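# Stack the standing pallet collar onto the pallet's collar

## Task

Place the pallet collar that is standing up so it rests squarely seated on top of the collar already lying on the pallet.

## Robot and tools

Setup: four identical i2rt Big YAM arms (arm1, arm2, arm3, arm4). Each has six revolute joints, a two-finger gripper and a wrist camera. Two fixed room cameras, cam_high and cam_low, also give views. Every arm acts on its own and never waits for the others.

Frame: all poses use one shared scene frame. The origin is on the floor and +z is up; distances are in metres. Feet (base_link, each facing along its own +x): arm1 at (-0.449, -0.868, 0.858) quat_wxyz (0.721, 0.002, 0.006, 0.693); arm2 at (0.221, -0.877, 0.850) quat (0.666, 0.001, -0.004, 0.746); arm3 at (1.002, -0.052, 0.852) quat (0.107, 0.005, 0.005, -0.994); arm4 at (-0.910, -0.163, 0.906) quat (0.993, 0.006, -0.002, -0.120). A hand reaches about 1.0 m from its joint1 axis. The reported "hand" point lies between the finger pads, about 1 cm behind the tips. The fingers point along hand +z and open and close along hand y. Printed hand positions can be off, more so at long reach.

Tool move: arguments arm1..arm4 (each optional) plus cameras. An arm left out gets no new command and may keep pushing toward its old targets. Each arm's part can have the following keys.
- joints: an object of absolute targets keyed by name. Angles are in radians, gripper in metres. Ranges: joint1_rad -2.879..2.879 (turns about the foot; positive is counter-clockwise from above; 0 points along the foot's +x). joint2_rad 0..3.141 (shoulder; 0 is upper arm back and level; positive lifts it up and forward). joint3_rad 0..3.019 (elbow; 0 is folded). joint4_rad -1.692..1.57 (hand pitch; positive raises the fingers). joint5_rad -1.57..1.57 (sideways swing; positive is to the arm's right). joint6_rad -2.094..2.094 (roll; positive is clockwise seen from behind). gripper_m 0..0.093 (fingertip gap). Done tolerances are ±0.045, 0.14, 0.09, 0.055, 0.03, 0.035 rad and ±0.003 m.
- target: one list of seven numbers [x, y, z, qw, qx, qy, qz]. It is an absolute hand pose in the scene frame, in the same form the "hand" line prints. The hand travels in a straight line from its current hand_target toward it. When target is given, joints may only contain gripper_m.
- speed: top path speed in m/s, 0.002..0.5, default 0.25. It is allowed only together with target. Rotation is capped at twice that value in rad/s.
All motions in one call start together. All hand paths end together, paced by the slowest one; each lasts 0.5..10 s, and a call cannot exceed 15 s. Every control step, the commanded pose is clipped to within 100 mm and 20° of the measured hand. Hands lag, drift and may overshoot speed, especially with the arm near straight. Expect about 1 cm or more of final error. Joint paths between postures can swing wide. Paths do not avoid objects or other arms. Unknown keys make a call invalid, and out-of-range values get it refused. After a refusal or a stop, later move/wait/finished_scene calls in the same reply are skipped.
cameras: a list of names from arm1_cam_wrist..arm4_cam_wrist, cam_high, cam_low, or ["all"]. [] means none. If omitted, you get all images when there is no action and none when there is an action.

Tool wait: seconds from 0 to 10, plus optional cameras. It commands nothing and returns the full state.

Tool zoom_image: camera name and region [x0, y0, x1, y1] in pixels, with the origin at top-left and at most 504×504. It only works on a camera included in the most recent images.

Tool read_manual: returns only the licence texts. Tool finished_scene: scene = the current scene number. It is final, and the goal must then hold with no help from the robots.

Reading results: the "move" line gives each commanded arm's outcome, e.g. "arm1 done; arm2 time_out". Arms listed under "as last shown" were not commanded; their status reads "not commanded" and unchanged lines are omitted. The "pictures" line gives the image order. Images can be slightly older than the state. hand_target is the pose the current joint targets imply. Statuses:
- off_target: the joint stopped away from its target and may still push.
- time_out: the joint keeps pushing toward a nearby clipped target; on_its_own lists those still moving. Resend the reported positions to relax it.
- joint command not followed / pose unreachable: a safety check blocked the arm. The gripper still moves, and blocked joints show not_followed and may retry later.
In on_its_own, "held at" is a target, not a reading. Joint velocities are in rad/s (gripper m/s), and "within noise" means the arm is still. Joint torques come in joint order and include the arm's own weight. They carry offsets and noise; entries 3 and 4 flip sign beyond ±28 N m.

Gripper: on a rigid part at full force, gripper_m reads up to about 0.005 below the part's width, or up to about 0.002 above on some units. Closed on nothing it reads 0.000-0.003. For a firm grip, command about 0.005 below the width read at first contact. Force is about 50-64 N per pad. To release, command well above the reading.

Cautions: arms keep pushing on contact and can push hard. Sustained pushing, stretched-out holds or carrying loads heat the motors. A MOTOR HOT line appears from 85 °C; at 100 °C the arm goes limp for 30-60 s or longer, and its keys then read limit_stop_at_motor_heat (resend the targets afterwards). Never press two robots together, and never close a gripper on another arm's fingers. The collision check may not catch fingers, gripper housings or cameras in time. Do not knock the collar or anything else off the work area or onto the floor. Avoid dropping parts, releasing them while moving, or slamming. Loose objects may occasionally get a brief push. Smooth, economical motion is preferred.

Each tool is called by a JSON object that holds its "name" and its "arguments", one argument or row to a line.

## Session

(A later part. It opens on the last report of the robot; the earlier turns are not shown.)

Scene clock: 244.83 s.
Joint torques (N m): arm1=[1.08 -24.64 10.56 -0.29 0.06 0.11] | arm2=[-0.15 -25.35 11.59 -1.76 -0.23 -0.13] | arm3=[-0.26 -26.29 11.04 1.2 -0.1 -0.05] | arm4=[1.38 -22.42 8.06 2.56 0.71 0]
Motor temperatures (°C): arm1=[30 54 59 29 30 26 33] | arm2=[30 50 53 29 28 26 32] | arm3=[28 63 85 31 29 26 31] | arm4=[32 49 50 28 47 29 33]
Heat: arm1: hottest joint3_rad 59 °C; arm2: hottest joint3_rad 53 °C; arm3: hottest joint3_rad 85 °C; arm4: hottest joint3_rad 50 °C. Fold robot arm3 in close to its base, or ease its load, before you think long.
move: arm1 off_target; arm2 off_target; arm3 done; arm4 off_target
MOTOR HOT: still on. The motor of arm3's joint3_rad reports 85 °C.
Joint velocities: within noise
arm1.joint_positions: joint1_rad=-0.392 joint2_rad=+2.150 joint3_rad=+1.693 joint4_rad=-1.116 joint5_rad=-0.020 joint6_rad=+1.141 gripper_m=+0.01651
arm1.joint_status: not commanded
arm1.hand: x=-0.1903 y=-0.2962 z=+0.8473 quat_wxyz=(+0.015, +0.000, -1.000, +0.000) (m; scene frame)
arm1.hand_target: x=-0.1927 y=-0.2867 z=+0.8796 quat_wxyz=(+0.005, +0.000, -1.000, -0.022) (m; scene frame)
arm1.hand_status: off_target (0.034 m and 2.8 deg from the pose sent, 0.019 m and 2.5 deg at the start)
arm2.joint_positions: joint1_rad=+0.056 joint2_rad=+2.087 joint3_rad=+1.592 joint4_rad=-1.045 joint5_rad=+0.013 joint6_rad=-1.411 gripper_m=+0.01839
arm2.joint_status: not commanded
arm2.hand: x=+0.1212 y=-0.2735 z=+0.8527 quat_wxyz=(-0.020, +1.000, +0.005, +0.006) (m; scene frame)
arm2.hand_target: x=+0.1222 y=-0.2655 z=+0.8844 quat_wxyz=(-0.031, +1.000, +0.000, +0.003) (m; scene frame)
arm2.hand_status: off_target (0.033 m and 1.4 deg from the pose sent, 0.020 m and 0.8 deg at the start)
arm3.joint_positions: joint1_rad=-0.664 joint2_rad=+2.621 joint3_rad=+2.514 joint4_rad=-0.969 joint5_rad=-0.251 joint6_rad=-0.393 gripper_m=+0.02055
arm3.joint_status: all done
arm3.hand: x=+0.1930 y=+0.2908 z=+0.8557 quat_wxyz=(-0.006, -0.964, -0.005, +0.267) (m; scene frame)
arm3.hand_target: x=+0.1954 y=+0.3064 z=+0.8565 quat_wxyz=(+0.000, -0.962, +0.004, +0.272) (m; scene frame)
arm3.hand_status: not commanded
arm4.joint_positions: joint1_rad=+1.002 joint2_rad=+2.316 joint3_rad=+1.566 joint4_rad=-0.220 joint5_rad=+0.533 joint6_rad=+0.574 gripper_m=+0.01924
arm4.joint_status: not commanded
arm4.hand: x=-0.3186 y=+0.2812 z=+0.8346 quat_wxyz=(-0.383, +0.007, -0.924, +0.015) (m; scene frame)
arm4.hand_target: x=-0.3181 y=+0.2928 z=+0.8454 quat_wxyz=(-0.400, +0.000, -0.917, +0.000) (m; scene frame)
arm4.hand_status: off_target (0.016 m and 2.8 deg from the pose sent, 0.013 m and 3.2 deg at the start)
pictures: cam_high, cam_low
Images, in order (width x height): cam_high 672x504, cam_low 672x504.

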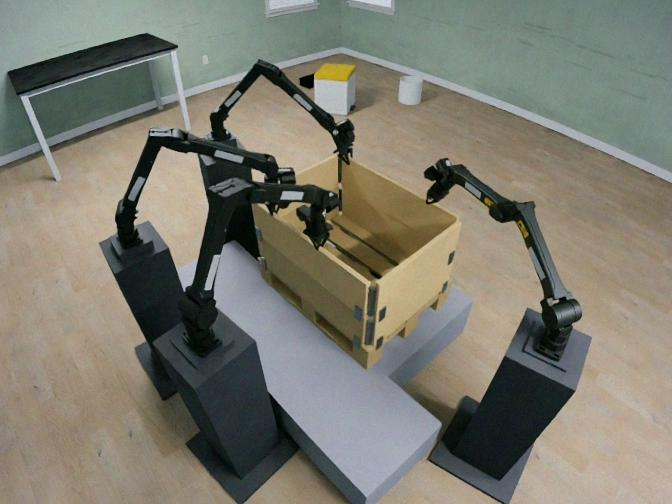

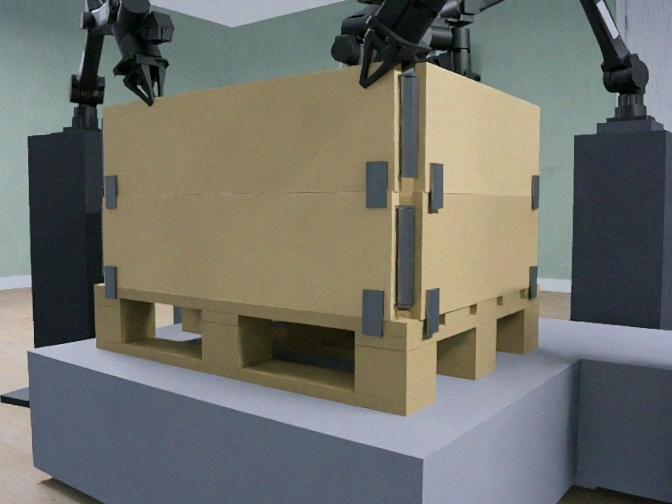

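{"name": "move", "arguments": {
  "arm1": {"target":[-0.186,-0.292,0.855,0,0,1,0],"speed":0.08},
  "arm2": {"target":[0.126,-0.270,0.862,0,1,0,0],"speed":0.08},
  "arm3": {"joints":{"joint1_rad":-0.71,"joint2_rad":2.62,"joint3_rad":2.52}},
  "arm4": {"target":[-0.308,0.312,0.848,0.39,0,0.921,0],"speed":0.08},
  "cameras": ["all"]
}}

{"name": "zoom_image", "arguments": {
  "camera": "cam_low",
  "region": [340, 130, 560, 260]
}}

{"name": "zoom_image", "arguments": {
  "camera": "cam_low",
  "region": [80, 130, 300, 260]
}}

{"name": "zoom_image", "arguments": {
  "camera": "cam_high",
  "region": [230, 150, 480, 350]
}}

Scene clock: 256.17 s.
Joint torques (N m): arm1=[0.62 -21.54 11.23 -0.34 0.23 0.06] | arm2=[-0.73 -22.95 11.32 -1.88 -0.54 -0.22] | arm3=[-2.61 -27.11 10.37 1.21 -0.09 -0.04] | arm4=[2.02 -20.37 14.37 0.85 0.51 0.01]
Motor temperatures (°C): arm1=[30 56 56 29 30 26 33] | arm2=[30 50 52 29 28 26 32] | arm3=[28 65 78 31 29 26 31] | arm4=[32 49 49 28 44 29 33]
Heat: arm1: hottest joint2_rad 56 °C; arm2: hottest joint3_rad 52 °C; arm3: hottest joint3_rad 78 °C; arm4: hottest joint2_rad 49 °C.
move: arm1 off_target; arm2 off_target; arm3 time_out; arm4 off_target
MOTOR HOT: cleared for the motors of arm3.
Joint velocities: within noise
arm1.joint_positions: joint1_rad=-0.392 joint2_rad=+2.156 joint3_rad=+1.693 joint4_rad=-1.114 joint5_rad=+0.002 joint6_rad=+1.143 gripper_m=+0.01651
arm1.joint_status: not commanded
arm1.hand: x=-0.1871 y=-0.2981 z=+0.8438 quat_wxyz=(+0.006, -0.001, -1.000, +0.006) (m; scene frame)
arm1.hand_target: x=-0.1861 y=-0.2920 z=+0.8549 quat_wxyz=(+0.000, -0.001, -1.000, +0.000) (m; scene frame)
arm1.hand_status: off_target (0.013 m and 1.0 deg from the pose sent, 0.010 m and 1.7 deg at the start)
arm2.joint_positions: joint1_rad=+0.055 joint2_rad=+2.103 joint3_rad=+1.611 joint4_rad=-1.069 joint5_rad=+0.003 joint6_rad=-1.411 gripper_m=+0.01839
arm2.joint_status: not commanded
arm2.hand: x=+0.1203 y=-0.2736 z=+0.8497 quat_wxyz=(-0.009, +1.000, +0.004, +0.003) (m; scene frame)
arm2.hand_target: x=+0.1256 y=-0.2701 z=+0.8620 quat_wxyz=(-0.001, +1.000, +0.000, +0.000) (m; scene frame)
arm2.hand_status: off_target (0.014 m and 1.1 deg from the pose sent, 0.011 m and 2.4 deg at the start)
arm3.joint_positions: joint1_rad=-0.664 joint2_rad=+2.621 joint3_rad=+2.512 joint4_rad=-0.969 joint5_rad=-0.251 joint6_rad=-0.393 gripper_m=+0.02055
arm3.joint_status: joint1_rad time_out (moved +0.000 of -0.046); the others done
arm3.on_its_own: joint1_rad reads -0.664 and still pushes toward -0.710 since a time_out
arm3.hand: x=+0.1934 y=+0.2907 z=+0.8549 quat_wxyz=(-0.006, -0.964, -0.005, +0.266) (m; scene frame)
arm3.hand_target: x=+0.2075 y=+0.3296 z=+0.8606 quat_wxyz=(+0.004, -0.962, +0.018, +0.272) (m; scene frame)
arm3.hand_status: not commanded
arm4.joint_positions: joint1_rad=+1.002 joint2_rad=+2.318 joint3_rad=+1.581 joint4_rad=-0.249 joint5_rad=+0.530 joint6_rad=+0.591 gripper_m=+0.01933
arm4.joint_status: not commanded
arm4.hand: x=-0.3181 y=+0.2823 z=+0.8357 quat_wxyz=(-0.377, +0.002, -0.926, +0.015) (m; scene frame)
arm4.hand_target: x=-0.3099 y=+0.3108 z=+0.8492 quat_wxyz=(-0.391, +0.000, -0.921, -0.001) (m; scene frame)
arm4.hand_status: off_target (0.034 m and 2.4 deg from the pose sent, 0.035 m and 2.0 deg at the start)
pictures: arm1_cam_wrist, arm2_cam_wrist, arm3_cam_wrist, arm4_cam_wrist, cam_high, cam_low
Images, in order (width x height): arm1_cam_wrist 672x504, arm2_cam_wrist 672x504, arm3_cam_wrist 672x504, arm4_cam_wrist 672x504, cam_high 672x504, cam_low 672x504.

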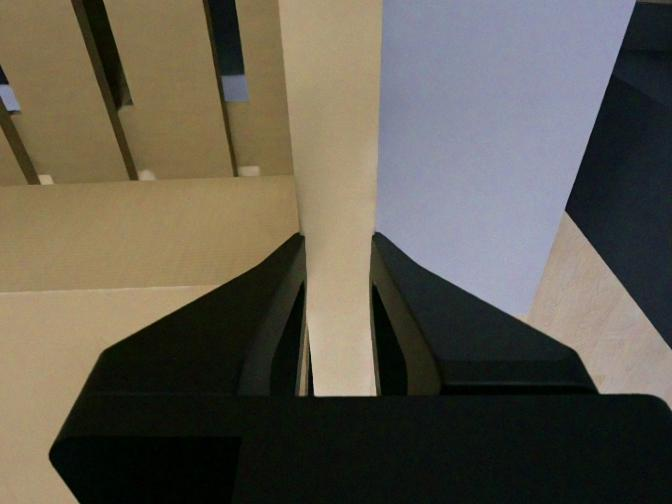

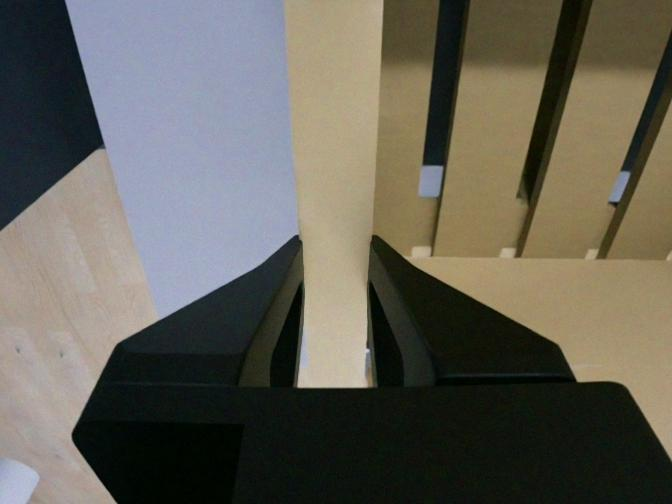

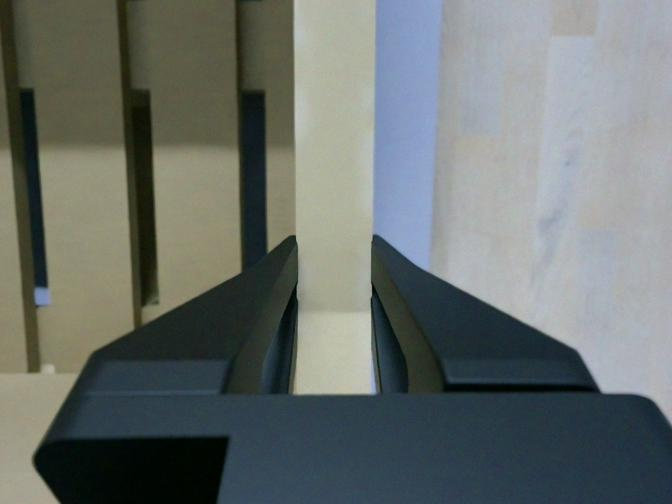

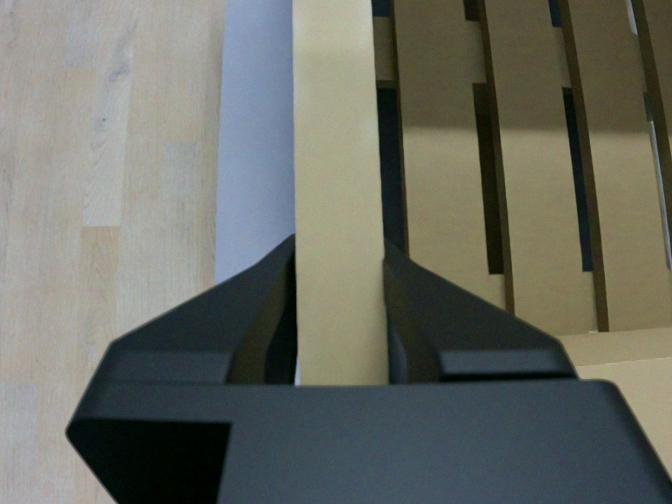

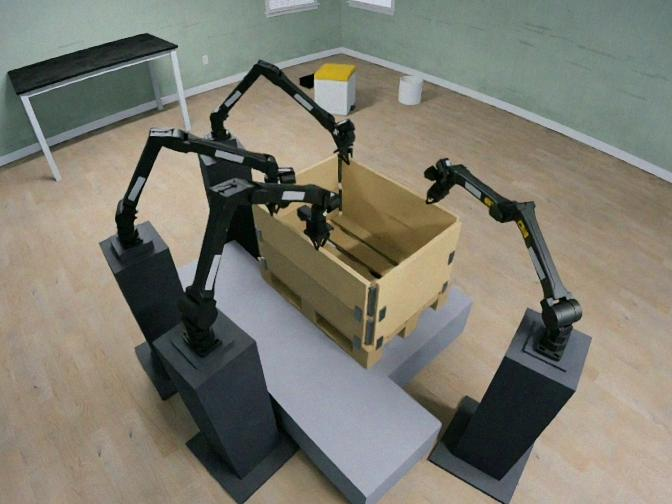

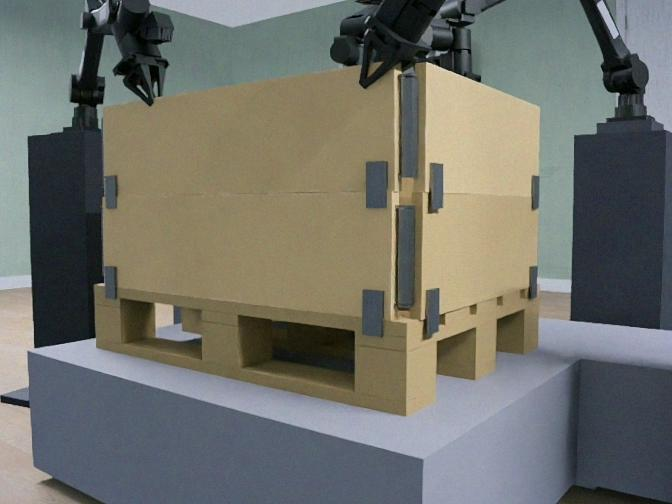

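Scaled by 2.291 from the camera's 672x504 image, which has a finer 960x720 frame.

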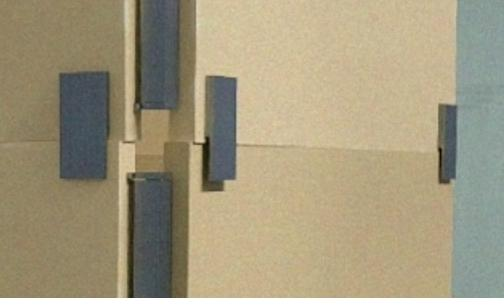

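Scaled by 2.291 from the camera's 672x504 image, which has a finer 960x720 frame.

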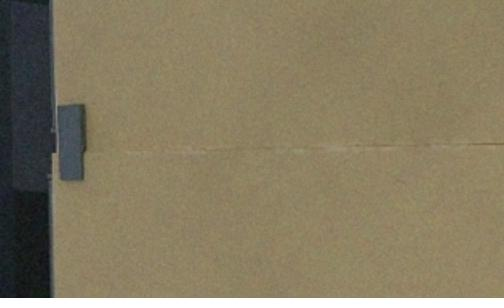

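Scaled by 2.016 from the camera's 672x504 image, which has a finer 960x720 frame.

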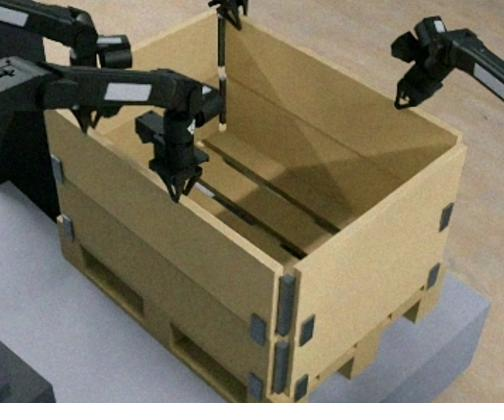

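{"name": "move", "arguments": {
  "arm3": {"joints":{"joint1_rad":-0.665}},
  "arm4": {"target":[-0.312,0.286,0.842,0.39,0,0.921,0],"speed":0.1},
  "cameras": []
}}

{"name": "move", "arguments": {
  "arm1": {"joints":{"gripper_m":0.05}},
  "arm2": {"joints":{"gripper_m":0.05}},
  "arm3": {"joints":{"gripper_m":0.05}},
  "arm4": {"joints":{"gripper_m":0.05}},
  "cameras": ["all"]
}}

{"name": "zoom_image", "arguments": {
  "camera": "cam_low",
  "region": [340, 130, 560, 260]
}}

{"name": "zoom_image", "arguments": {
  "camera": "cam_low",
  "region": [80, 130, 300, 260]
}}

{"name": "zoom_image", "arguments": {
  "camera": "cam_high",
  "region": [230, 150, 480, 350]
}}

Scene clock: 268.27 s.
Joint torques (N m): arm1=[0.56 -21.54 11.22 -0.34 0.23 0.05] | arm2=[-0.73 -22.95 11.32 -1.87 -0.55 -0.22] | arm3=[0.85 -27.05 10.37 1.2 -0.16 -0.05] | arm4=[0.15 -22.36 8.25 2.47 0.3 -0.2]
Motor temperatures (°C): arm1=[30 54 54 29 30 26 33] | arm2=[30 48 49 29 28 26 32] | arm3=[28 66 71 31 29 26 31] | arm4=[32 49 53 27 42 29 33]
Heat: arm1: hottest joint2_rad 54 °C; arm2: hottest joint3_rad 49 °C; arm3: hottest joint3_rad 71 °C; arm4: hottest joint3_rad 53 °C.
move: arm3 done; arm4 off_target
Joint velocities: within noise
arm1, arm2: as last shown
arm3.joint_positions: joint1_rad=-0.662 joint2_rad=+2.621 joint3_rad=+2.512 joint4_rad=-0.969 joint5_rad=-0.247 joint6_rad=-0.393 gripper_m=+0.02055
arm3.joint_status: all done
arm3.hand: x=+0.1931 y=+0.2902 z=+0.8548 quat_wxyz=(-0.005, -0.964, -0.005, +0.266) (m; scene frame)
arm3.hand_target: x=+0.1913 y=+0.2940 z=+0.8600 quat_wxyz=(-0.002, -0.962, -0.003, +0.271) (m; scene frame)
arm3.hand_status: not commanded
arm4.joint_positions: joint1_rad=+1.000 joint2_rad=+2.316 joint3_rad=+1.572 joint4_rad=-0.235 joint5_rad=+0.522 joint6_rad=+0.590 gripper_m=+0.01933
arm4.joint_status: not commanded
arm4.hand: x=-0.3182 y=+0.2810 z=+0.8342 quat_wxyz=(-0.377, +0.001, -0.926, +0.011) (m; scene frame)
arm4.hand_target: x=-0.3123 y=+0.2856 z=+0.8418 quat_wxyz=(-0.389, +0.000, -0.921, +0.001) (m; scene frame)
arm4.hand_status: off_target (0.011 m and 2.1 deg from the pose sent, 0.010 m and 2.4 deg at the start)
pictures: none
No camera images: "cameras" was empty.

Scene clock: 269.13 s.
Joint torques (N m): arm1=[0.62 -21.42 11.21 -0.31 0.08 0.06] | arm2=[-0.38 -22.83 11.12 -0.42 -0.26 -0.22] | arm3=[0.73 -27.22 10.39 1.21 -0.16 -0.05] | arm4=[0.15 -22.18 8.29 2.02 0.24 -0.18]
Motor temperatures (°C): arm1=[30 54 54 29 30 26 33] | arm2=[30 48 49 29 28 26 32] | arm3=[28 67 71 31 29 26 31] | arm4=[32 49 53 27 42 29 33]
Heat: arm1: hottest joint2_rad 54 °C; arm2: hottest joint3_rad 49 °C; arm3: hottest joint3_rad 71 °C; arm4: hottest joint3_rad 53 °C.
move: arm1 done; arm2 done; arm3 done; arm4 done
Joint velocities: within noise
arm1.joint_positions: joint1_rad=-0.392 joint2_rad=+2.155 joint3_rad=+1.693 joint4_rad=-1.126 joint5_rad=+0.006 joint6_rad=+1.150 gripper_m=+0.04991
arm1.joint_status: all done
arm1.hand: x=-0.1876 y=-0.3010 z=+0.8448 quat_wxyz=(+0.006, -0.005, -1.000, +0.012) (m; scene frame)
arm1.hand_target: x=-0.1873 y=-0.2944 z=+0.8551 quat_wxyz=(+0.002, -0.004, -1.000, +0.005) (m; scene frame)
arm1.hand_status: not commanded
arm2.joint_positions: joint1_rad=+0.050 joint2_rad=+2.103 joint3_rad=+1.612 joint4_rad=-1.122 joint5_rad=-0.003 joint6_rad=-1.411 gripper_m=+0.04994
arm2.joint_status: all done
arm2.hand: x=+0.1240 y=-0.2855 z=+0.8502 quat_wxyz=(+0.017, +1.000, +0.002, +0.004) (m; scene frame)
arm2.hand_target: x=+0.1262 y=-0.2732 z=+0.8620 quat_wxyz=(+0.005, +1.000, +0.000, +0.001) (m; scene frame)
arm2.hand_status: not commanded
arm3.joint_positions: joint1_rad=-0.662 joint2_rad=+2.621 joint3_rad=+2.512 joint4_rad=-0.969 joint5_rad=-0.247 joint6_rad=-0.393 gripper_m=+0.04996
arm3.joint_status: all done
arm3.hand: x=+0.1930 y=+0.2899 z=+0.8548 quat_wxyz=(-0.005, -0.964, -0.005, +0.266) (m; scene frame)
arm3.hand_target: x=+0.1912 y=+0.2937 z=+0.8600 quat_wxyz=(-0.002, -0.962, -0.004, +0.271) (m; scene frame)
arm3.hand_status: not commanded
arm4.joint_positions: joint1_rad=+1.000 joint2_rad=+2.316 joint3_rad=+1.572 joint4_rad=-0.221 joint5_rad=+0.523 joint6_rad=+0.588 gripper_m=+0.04993
arm4.joint_status: all done
arm4.hand: x=-0.3163 y=+0.2825 z=+0.8360 quat_wxyz=(-0.382, +0.000, -0.924, +0.008) (m; scene frame)
arm4.hand_target: x=-0.3122 y=+0.2857 z=+0.8419 quat_wxyz=(-0.390, +0.000, -0.921, +0.001) (m; scene frame)
arm4.hand_status: not commanded
pictures: arm1_cam_wrist, arm2_cam_wrist, arm3_cam_wrist, arm4_cam_wrist, cam_high, cam_low
Images, in order (width x height): arm1_cam_wrist 672x504, arm2_cam_wrist 672x504, arm3_cam_wrist 672x504, arm4_cam_wrist 672x504, cam_high 672x504, cam_low 672x504.

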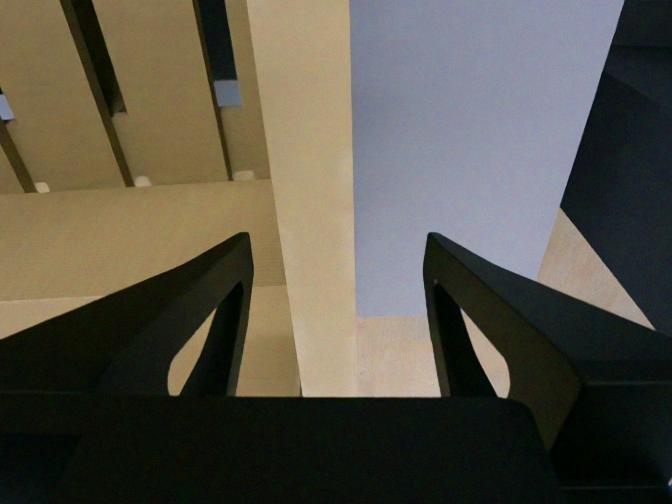

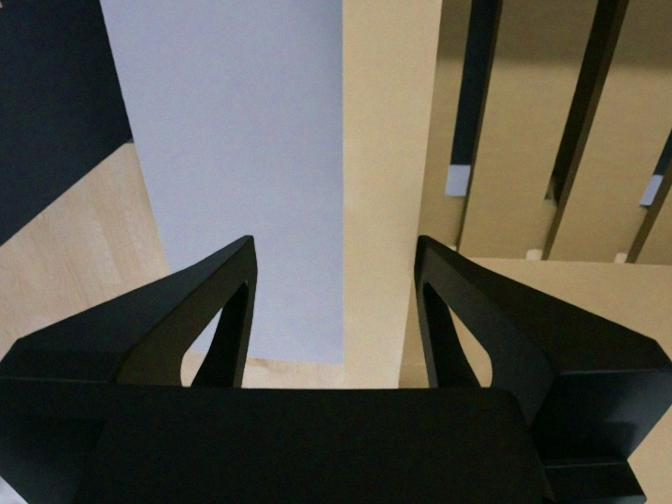

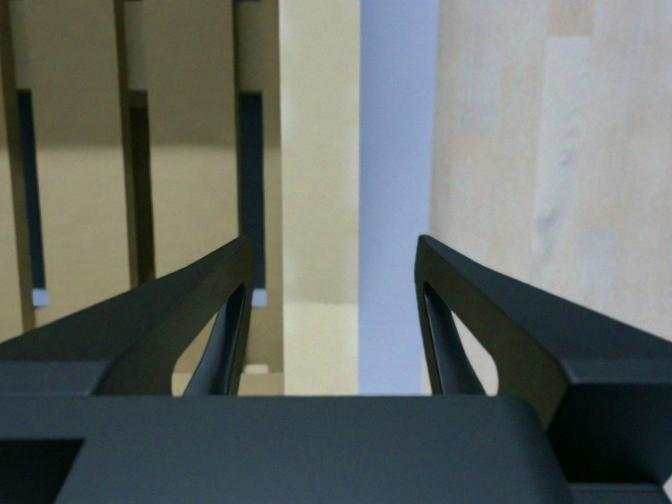

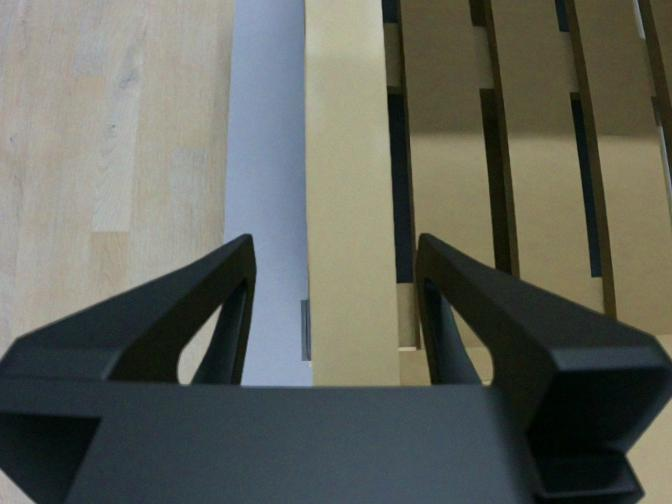

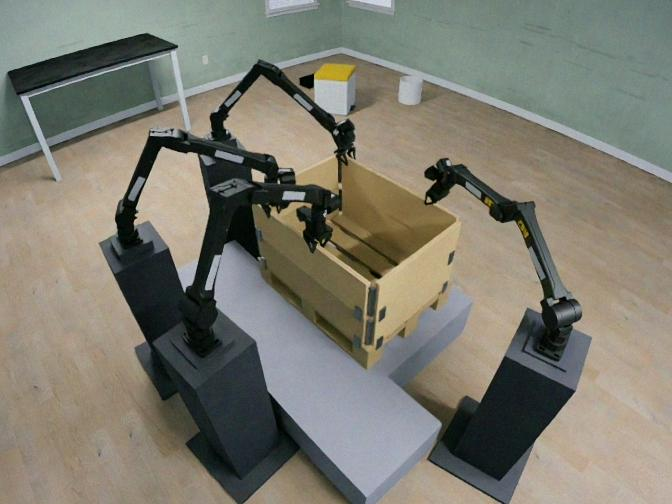

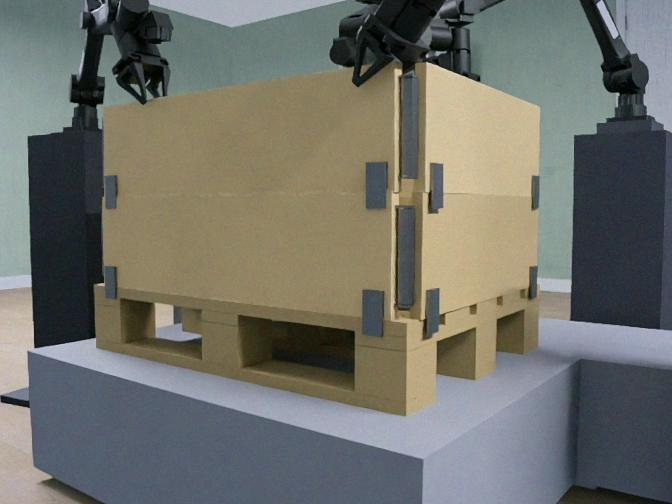

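Scaled by 2.291 from the camera's 672x504 image, which has a finer 960x720 frame.

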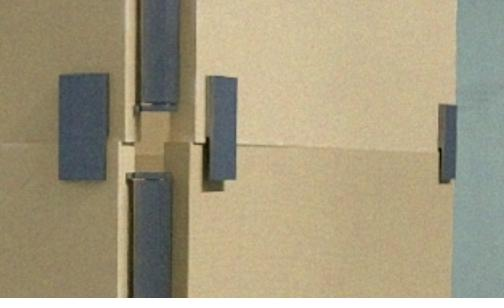

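Scaled by 2.291 from the camera's 672x504 image, which has a finer 960x720 frame.

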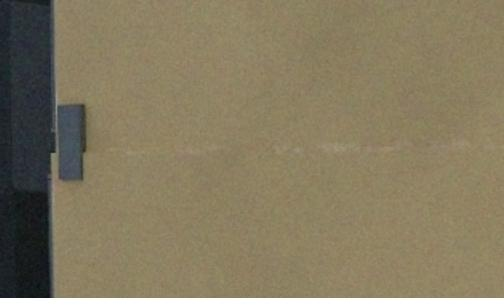

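Scaled by 2.016 from the camera's 672x504 image, which has a finer 960x720 frame.

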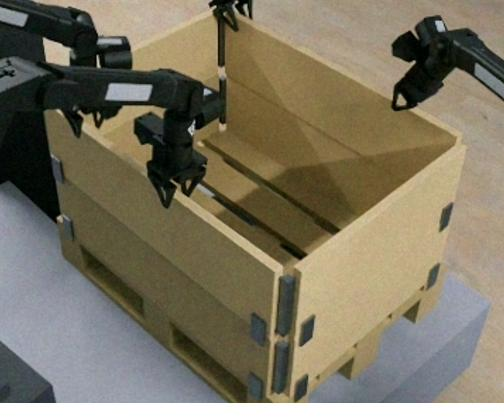

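{"name": "move", "arguments": {
  "arm4": {"joints":{"gripper_m":0.006}}
}}

{"name": "move", "arguments": {
  "arm4": {"target":[-0.285,0.286,0.845,0.39,0,0.921,0],"speed":0.05}
}}

{"name": "move", "arguments": {
  "arm4": {"target":[-0.262,0.286,0.85,0.39,0,0.921,0],"speed":0.05},
  "cameras": ["cam_low","cam_high"]
}}

{"name": "zoom_image", "arguments": {
  "camera": "cam_low",
  "region": [340, 130, 560, 260]
}}

Scene clock: 278.60 s.
Joint torques (N m): arm1=[0.56 -21.42 11.22 -0.29 0.08 0.05] | arm2=[-0.32 -22.83 11.11 -0.42 -0.26 -0.22] | arm3=[0.85 -27.11 10.36 1.22 -0.16 -0.04] | arm4=[0.21 -22.24 8.47 1.95 0.34 -0.17]
Motor temperatures (°C): arm1=[30 55 52 29 30 26 32] | arm2=[30 47 48 29 28 26 31] | arm3=[28 67 67 31 29 26 31] | arm4=[32 48 51 27 41 29 32]
Heat: arm1: hottest joint2_rad 55 °C; arm2: hottest joint3_rad 48 °C; arm3: hottest joint2_rad 67 °C; arm4: hottest joint3_rad 51 °C.
move: arm4 off_target
Joint velocities: within noise
arm1, arm2, arm3: as last shown
arm1.joint_positions: joint1_rad=-0.392 joint2_rad=+2.155 joint3_rad=+1.693 joint4_rad=-1.126 joint5_rad=+0.006 joint6_rad=+1.150 gripper_m=+0.04992
arm3.joint_positions: joint1_rad=-0.662 joint2_rad=+2.621 joint3_rad=+2.512 joint4_rad=-0.969 joint5_rad=-0.247 joint6_rad=-0.393 gripper_m=+0.04997
arm4.joint_positions: joint1_rad=+0.998 joint2_rad=+2.315 joint3_rad=+1.570 joint4_rad=-0.218 joint5_rad=+0.520 joint6_rad=+0.591 gripper_m=+0.01899
arm4.joint_status: gripper_m off_target (ended at +0.01902, target +0.00600)
arm4.hand: x=-0.3160 y=+0.2819 z=+0.8358 quat_wxyz=(-0.382, -0.002, -0.924, +0.006) (m; scene frame)
arm4.hand_target: x=-0.3120 y=+0.2858 z=+0.8421 quat_wxyz=(-0.390, -0.002, -0.921, -0.001) (m; scene frame)
arm4.hand_status: not commanded

Scene clock: 279.67 s.
Joint torques (N m): arm1=[0.62 -21.36 11.21 -0.29 0.08 0.06] | arm2=[-0.32 -22.83 11.12 -0.42 -0.26 -0.22] | arm3=[0.85 -27.16 10.35 1.2 -0.16 -0.05] | arm4=[-1.08 -20.07 14.24 1.14 0 -0.4]
Motor temperatures (°C): arm1=[30 55 52 29 30 26 32] | arm2=[30 47 48 29 28 26 31] | arm3=[28 67 67 31 29 26 31] | arm4=[32 48 51 27 41 29 32]
Heat: arm1: hottest joint2_rad 55 °C; arm2: hottest joint3_rad 48 °C; arm3: hottest joint2_rad 67 °C; arm4: hottest joint3_rad 51 °C.
move: arm4 off_target
Joint velocities: within noise
arm1, arm2, arm3: as last shown
arm4.joint_positions: joint1_rad=+0.986 joint2_rad=+2.315 joint3_rad=+1.573 joint4_rad=-0.223 joint5_rad=+0.516 joint6_rad=+0.590 gripper_m=+0.01899
arm4.joint_status: not commanded
arm4.hand: x=-0.3104 y=+0.2753 z=+0.8361 quat_wxyz=(-0.380, -0.006, -0.925, +0.007) (m; scene frame)
arm4.hand_target: x=-0.2866 y=+0.2839 z=+0.8460 quat_wxyz=(-0.391, -0.003, -0.920, +0.000) (m; scene frame)
arm4.hand_status: off_target (0.029 m and 1.6 deg from the pose sent, 0.033 m and 1.2 deg at the start)

Scene clock: 280.83 s.
Joint torques (N m): arm1=[0.56 -21.42 11.22 -0.31 0.08 0.06] | arm2=[-0.38 -22.83 11.12 -0.42 -0.27 -0.22] | arm3=[0.79 -27.11 10.39 1.2 -0.16 -0.04] | arm4=[-2.32 -20.01 16.03 1.44 -0.02 -0.59]
Motor temperatures (°C): arm1=[30 55 52 29 30 26 32] | arm2=[30 47 48 29 28 26 31] | arm3=[28 67 66 31 29 26 31] | arm4=[32 48 51 27 41 29 32]
Heat: arm1: hottest joint2_rad 55 °C; arm2: hottest joint3_rad 48 °C; arm3: hottest joint2_rad 67 °C; arm4: hottest joint3_rad 51 °C.
move: arm4 off_target
Joint velocities: within noise
arm1, arm3: as last shown
arm2.joint_positions: joint1_rad=+0.050 joint2_rad=+2.103 joint3_rad=+1.612 joint4_rad=-1.120 joint5_rad=-0.003 joint6_rad=-1.411 gripper_m=+0.04995
arm2.joint_status: not commanded
arm2.hand: x=+0.1240 y=-0.2851 z=+0.8502 quat_wxyz=(+0.016, +1.000, +0.002, +0.004) (m; scene frame)
arm2.hand_target: x=+0.1262 y=-0.2728 z=+0.8619 quat_wxyz=(+0.004, +1.000, +0.000, +0.001) (m; scene frame)
arm2.hand_status: not commanded
arm4.joint_positions: joint1_rad=+0.977 joint2_rad=+2.332 joint3_rad=+1.617 joint4_rad=-0.258 joint5_rad=+0.508 joint6_rad=+0.585 gripper_m=+0.01899
arm4.joint_status: not commanded
arm4.hand: x=-0.3002 y=+0.2775 z=+0.8373 quat_wxyz=(-0.375, -0.006, -0.927, +0.009) (m; scene frame)
arm4.hand_target: x=-0.2646 y=+0.2822 z=+0.8525 quat_wxyz=(-0.393, -0.002, -0.919, +0.002) (m; scene frame)
arm4.hand_status: off_target (0.041 m and 2.2 deg from the pose sent, 0.052 m and 1.6 deg at the start)
pictures: cam_high, cam_low
Images, in order (width x height): cam_high 672x504, cam_low 672x504.

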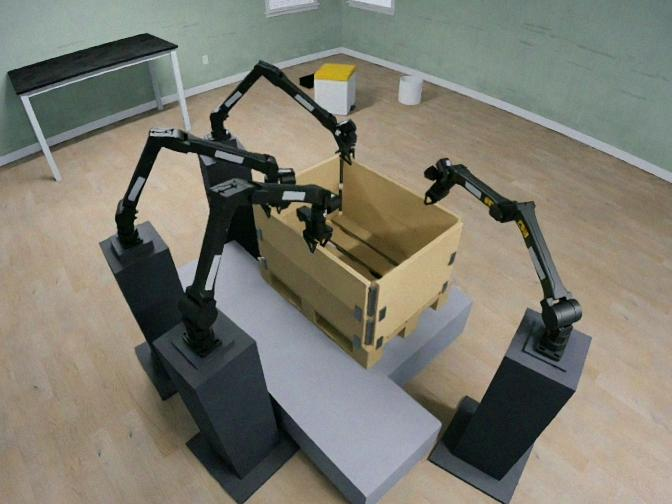

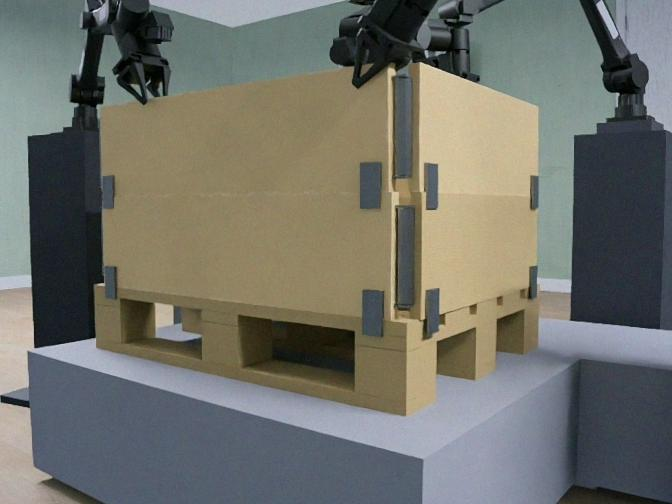

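Scaled by 2.291 from the camera's 672x504 image, which has a finer 960x720 frame.

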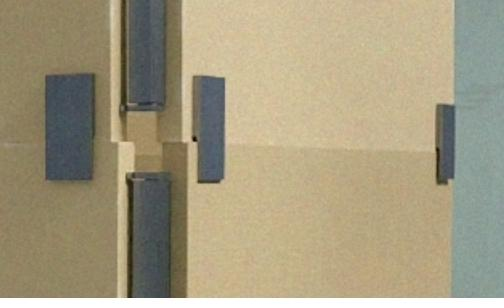

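{"name": "move", "arguments": {
  "arm4": {"target":[-0.292,0.283,0.846,0.385,0,0.923,0],"speed":0.05}
}}

{"name": "move", "arguments": {
  "arm4": {"target":[-0.302,0.283,0.844,0.385,0,0.923,0],"speed":0.05},
  "cameras": ["cam_low"]
}}

{"name": "zoom_image", "arguments": {
  "camera": "cam_low",
  "region": [340, 130, 560, 260]
}}

Scene clock: 284.97 s.
Joint torques (N m): arm1=[0.62 -21.42 11.21 -0.29 0.08 0.06] | arm2=[-0.32 -22.83 11.12 -0.42 -0.26 -0.22] | arm3=[0.79 -27.05 10.36 1.22 -0.16 -0.04] | arm4=[0.03 -22.42 9.44 2.06 0.01 -0.32]
Motor temperatures (°C): arm1=[30 55 52 29 30 26 32] | arm2=[30 46 48 29 28 26 30] | arm3=[27 67 65 31 29 26 30] | arm4=[32 48 51 27 41 29 32]
Heat: arm1: hottest joint2_rad 55 °C; arm2: hottest joint3_rad 48 °C; arm3: hottest joint2_rad 67 °C; arm4: hottest joint3_rad 51 °C.
move: arm4 off_target
Joint velocities: within noise
arm1, arm2, arm3: as last shown
arm4.joint_positions: joint1_rad=+0.977 joint2_rad=+2.332 joint3_rad=+1.615 joint4_rad=-0.258 joint5_rad=+0.507 joint6_rad=+0.585 gripper_m=+0.01899
arm4.joint_status: not commanded
arm4.hand: x=-0.3009 y=+0.2771 z=+0.8364 quat_wxyz=(-0.374, -0.005, -0.927, +0.009) (m; scene frame)
arm4.hand_target: x=-0.2923 y=+0.2830 z=+0.8461 quat_wxyz=(-0.385, +0.000, -0.923, +0.000) (m; scene frame)
arm4.hand_status: off_target (0.014 m and 1.8 deg from the pose sent, 0.013 m and 1.7 deg at the start)

Scene clock: 285.93 s.
Joint torques (N m): arm1=[0.56 -21.42 11.22 -0.29 0.07 0.06] | arm2=[-0.38 -22.83 11.12 -0.4 -0.26 -0.22] | arm3=[0.79 -27.11 10.37 1.2 -0.15 -0.04] | arm4=[0.79 -22.95 7.94 1.91 0.15 -0.23]
Motor temperatures (°C): arm1=[30 55 52 29 30 26 32] | arm2=[30 46 48 29 28 26 30] | arm3=[27 67 65 31 29 26 30] | arm4=[32 48 51 27 41 29 32]
Heat: arm1: hottest joint2_rad 55 °C; arm2: hottest joint3_rad 48 °C; arm3: hottest joint2_rad 67 °C; arm4: hottest joint3_rad 51 °C.
move: arm4 done
Joint velocities: within noise
arm1, arm2, arm3: as last shown
arm4.joint_positions: joint1_rad=+0.977 joint2_rad=+2.329 joint3_rad=+1.604 joint4_rad=-0.240 joint5_rad=+0.503 joint6_rad=+0.585 gripper_m=+0.01899
arm4.joint_status: not commanded
arm4.hand: x=-0.3018 y=+0.2769 z=+0.8360 quat_wxyz=(-0.377, -0.006, -0.926, +0.005) (m; scene frame)
arm4.hand_target: x=-0.3024 y=+0.2840 z=+0.8437 quat_wxyz=(-0.383, +0.001, -0.924, -0.003) (m; scene frame)
arm4.hand_status: done (0.010 m and 1.4 deg from the pose sent, 0.010 m and 1.8 deg at the start)
pictures: cam_low
Images, in order (width x height): cam_low 672x504.

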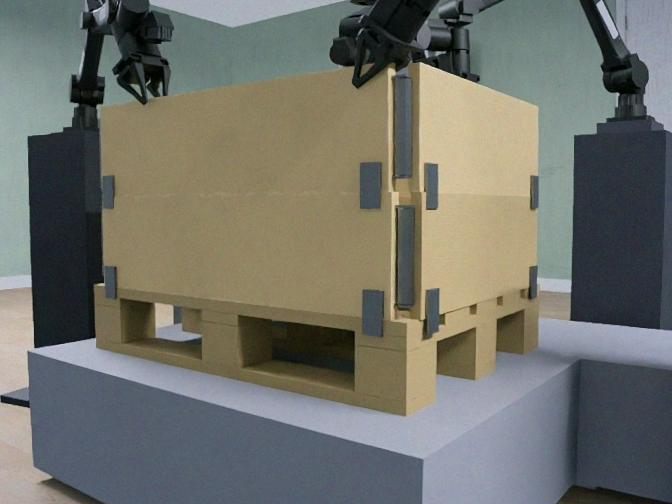

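Scaled by 2.291 from the camera's 672x504 image, which has a finer 960x720 frame.

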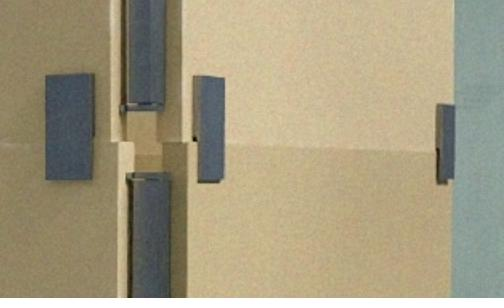

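{"name": "move", "arguments": {
  "arm4": {"target":[-0.328,0.283,0.844,0.385,0,0.923,0],"speed":0.05},
  "cameras": ["cam_low"]
}}

{"name": "zoom_image", "arguments": {
  "camera": "cam_low",
  "region": [340, 130, 560, 260]
}}

Scene clock: 293.43 s.
Joint torques (N m): arm1=[0.56 -21.42 11.22 -0.29 0.08 0.05] | arm2=[-0.32 -22.83 11.11 -0.4 -0.26 -0.22] | arm3=[0.85 -27.16 10.4 1.24 -0.16 -0.04] | arm4=[1.9 -23.77 5.87 1.17 0.84 -0.01]
Motor temperatures (°C): arm1=[30 55 51 29 30 26 31] | arm2=[30 46 48 29 28 26 30] | arm3=[27 67 63 31 29 26 30] | arm4=[32 46 51 27 40 29 33]
Heat: arm1: hottest joint2_rad 55 °C; arm2: hottest joint3_rad 48 °C; arm3: hottest joint2_rad 67 °C; arm4: hottest joint3_rad 51 °C.
move: arm4 off_target
Joint velocities: within noise
arm1, arm3: as last shown
arm2.joint_positions: joint1_rad=+0.050 joint2_rad=+2.103 joint3_rad=+1.612 joint4_rad=-1.122 joint5_rad=-0.003 joint6_rad=-1.411 gripper_m=+0.04995
arm2.joint_status: not commanded
arm2.hand: x=+0.1240 y=-0.2855 z=+0.8502 quat_wxyz=(+0.017, +1.000, +0.002, +0.004) (m; scene frame)
arm2.hand_target: x=+0.1262 y=-0.2732 z=+0.8620 quat_wxyz=(+0.005, +1.000, +0.000, +0.001) (m; scene frame)
arm2.hand_status: not commanded
arm4.joint_positions: joint1_rad=+0.993 joint2_rad=+2.310 joint3_rad=+1.553 joint4_rad=-0.195 joint5_rad=+0.505 joint6_rad=+0.585 gripper_m=+0.01899
arm4.joint_status: not commanded
arm4.hand: x=-0.3160 y=+0.2793 z=+0.8349 quat_wxyz=(-0.382, -0.001, -0.924, -0.002) (m; scene frame)
arm4.hand_target: x=-0.3278 y=+0.2832 z=+0.8432 quat_wxyz=(-0.384, +0.001, -0.923, +0.000) (m; scene frame)
arm4.hand_status: off_target (0.015 m and 0.5 deg from the pose sent, 0.028 m and 1.4 deg at the start)
pictures: cam_low
Images, in order (width x height): cam_low 672x504.

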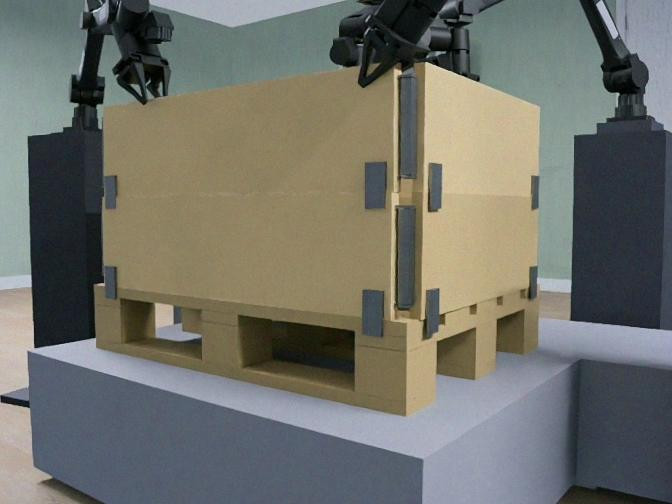

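Scaled by 2.291 from the camera's 672x504 image, which has a finer 960x720 frame.

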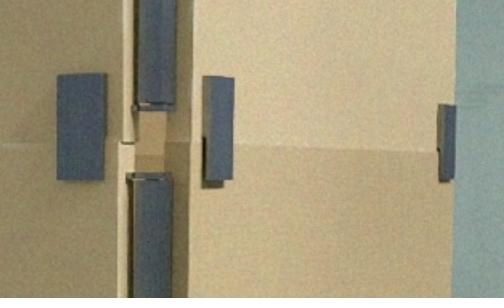

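{"name": "move", "arguments": {
  "arm4": {"target":[-0.288,0.285,0.845,0.39,0,0.921,0],"speed":0.05},
  "cameras": ["cam_low"]
}}

{"name": "zoom_image", "arguments": {
  "camera": "cam_low",
  "region": [340, 130, 560, 260]
}}

Scene clock: 297.67 s.
Joint torques (N m): arm1=[0.56 -21.42 11.22 -0.29 0.08 0.05] | arm2=[-0.32 -22.83 11.12 -0.42 -0.26 -0.22] | arm3=[0.85 -27.16 10.35 1.21 -0.16 -0.04] | arm4=[-0.85 -20.31 13.63 1.03 0.25 -0.37]
Motor temperatures (°C): arm1=[30 55 51 29 30 26 31] | arm2=[30 45 48 29 28 26 30] | arm3=[27 67 62 31 29 26 30] | arm4=[32 46 51 27 40 29 33]
Heat: arm1: hottest joint2_rad 55 °C; arm2: hottest joint3_rad 48 °C; arm3: hottest joint2_rad 67 °C; arm4: hottest joint3_rad 51 °C.
move: arm4 off_target
Joint velocities: within noise
arm1, arm2, arm3: as last shown
arm4.joint_positions: joint1_rad=+0.986 joint2_rad=+2.314 joint3_rad=+1.570 joint4_rad=-0.215 joint5_rad=+0.507 joint6_rad=+0.585 gripper_m=+0.01899
arm4.joint_status: not commanded
arm4.hand: x=-0.3108 y=+0.2773 z=+0.8365 quat_wxyz=(-0.380, -0.003, -0.925, +0.002) (m; scene frame)
arm4.hand_target: x=-0.2894 y=+0.2840 z=+0.8459 quat_wxyz=(-0.390, -0.001, -0.921, -0.001) (m; scene frame)
arm4.hand_status: off_target (0.026 m and 1.4 deg from the pose sent, 0.030 m and 1.1 deg at the start)
pictures: cam_low
Images, in order (width x height): cam_low 672x504.

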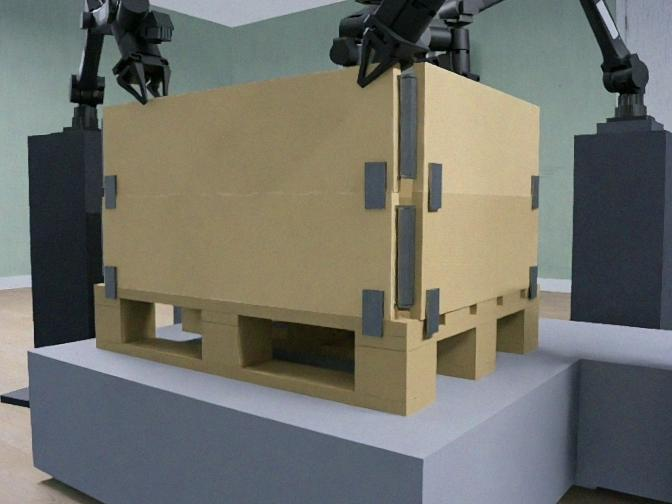

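Scaled by 2.291 from the camera's 672x504 image, which has a finer 960x720 frame.

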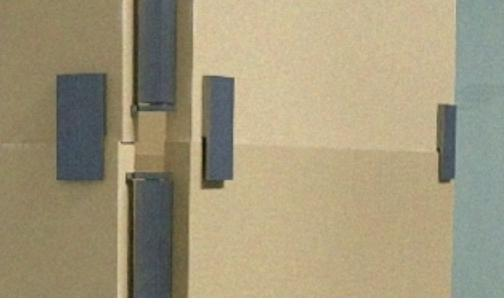

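Small steps until it slips.

{"name": "move", "arguments": {
  "arm4": {"target":[-0.280,0.285,0.845,0.39,0,0.921,0],"speed":0.05},
  "cameras": ["cam_low"]
}}

{"name": "zoom_image", "arguments": {
  "camera": "cam_low",
  "region": [340, 130, 560, 260]
}}

Scene clock: 301.63 s.
Joint torques (N m): arm1=[0.56 -21.36 11.22 -0.29 0.07 0.05] | arm2=[-0.32 -22.83 11.12 -0.42 -0.26 -0.22] | arm3=[0.79 -27.11 10.36 1.2 -0.15 -0.04] | arm4=[-1.26 -19.96 14.43 1.26 0.08 -0.46]
Motor temperatures (°C): arm1=[30 55 50 29 30 26 31] | arm2=[30 45 47 29 28 26 30] | arm3=[27 67 61 31 29 26 30] | arm4=[32 46 52 27 40 29 33]
Heat: arm1: hottest joint2_rad 55 °C; arm2: hottest joint3_rad 47 °C; arm3: hottest joint2_rad 67 °C; arm4: hottest joint3_rad 52 °C.
move: arm4 off_target
Joint velocities: within noise
arm1.joint_positions: joint1_rad=-0.392 joint2_rad=+2.155 joint3_rad=+1.693 joint4_rad=-1.126 joint5_rad=+0.006 joint6_rad=+1.150 gripper_m=+0.04992
arm1.joint_status: not commanded
arm1.hand: x=-0.1876 y=-0.3010 z=+0.8448 quat_wxyz=(+0.006, -0.005, -1.000, +0.012) (m; scene frame)
arm1.hand_target: x=-0.1873 y=-0.2944 z=+0.8551 quat_wxyz=(+0.002, -0.004, -1.000, +0.005) (m; scene frame)
arm1.hand_status: not commanded
arm2: as last shown
arm3.joint_positions: joint1_rad=-0.662 joint2_rad=+2.621 joint3_rad=+2.512 joint4_rad=-0.969 joint5_rad=-0.247 joint6_rad=-0.393 gripper_m=+0.04997
arm3.joint_status: not commanded
arm3.hand: x=+0.1930 y=+0.2899 z=+0.8548 quat_wxyz=(-0.005, -0.964, -0.005, +0.266) (m; scene frame)
arm3.hand_target: x=+0.1912 y=+0.2937 z=+0.8600 quat_wxyz=(-0.002, -0.962, -0.004, +0.271) (m; scene frame)
arm3.hand_status: not commanded
arm4.joint_positions: joint1_rad=+0.982 joint2_rad=+2.319 joint3_rad=+1.583 joint4_rad=-0.226 joint5_rad=+0.508 joint6_rad=+0.585 gripper_m=+0.01899
arm4.joint_status: not commanded
arm4.hand: x=-0.3071 y=+0.2762 z=+0.8365 quat_wxyz=(-0.379, -0.005, -0.925, +0.005) (m; scene frame)
arm4.hand_target: x=-0.2817 y=+0.2833 z=+0.8460 quat_wxyz=(-0.391, +0.000, -0.920, +0.000) (m; scene frame)
arm4.hand_status: off_target (0.030 m and 1.6 deg from the pose sent, 0.033 m and 1.4 deg at the start)
pictures: cam_low
Images, in order (width x height): cam_low 672x504.

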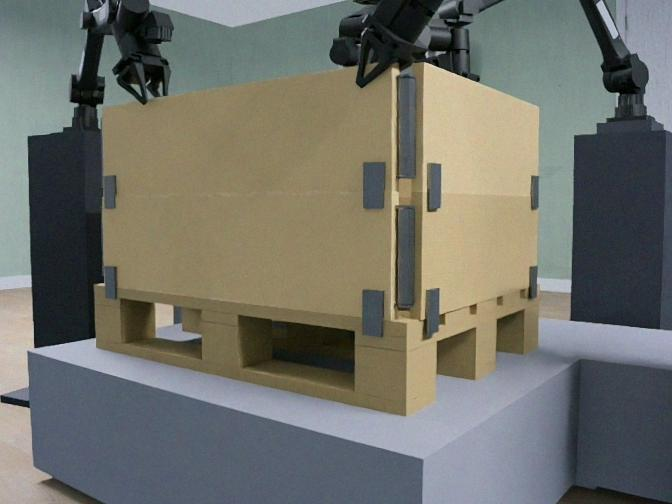

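Scaled by 2.291 from the camera's 672x504 image, which has a finer 960x720 frame.

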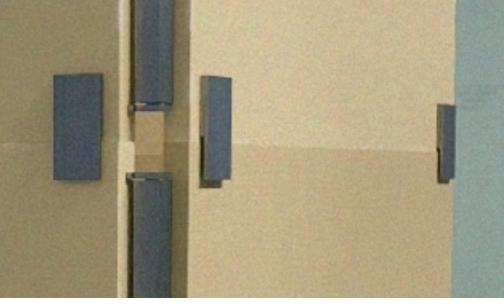

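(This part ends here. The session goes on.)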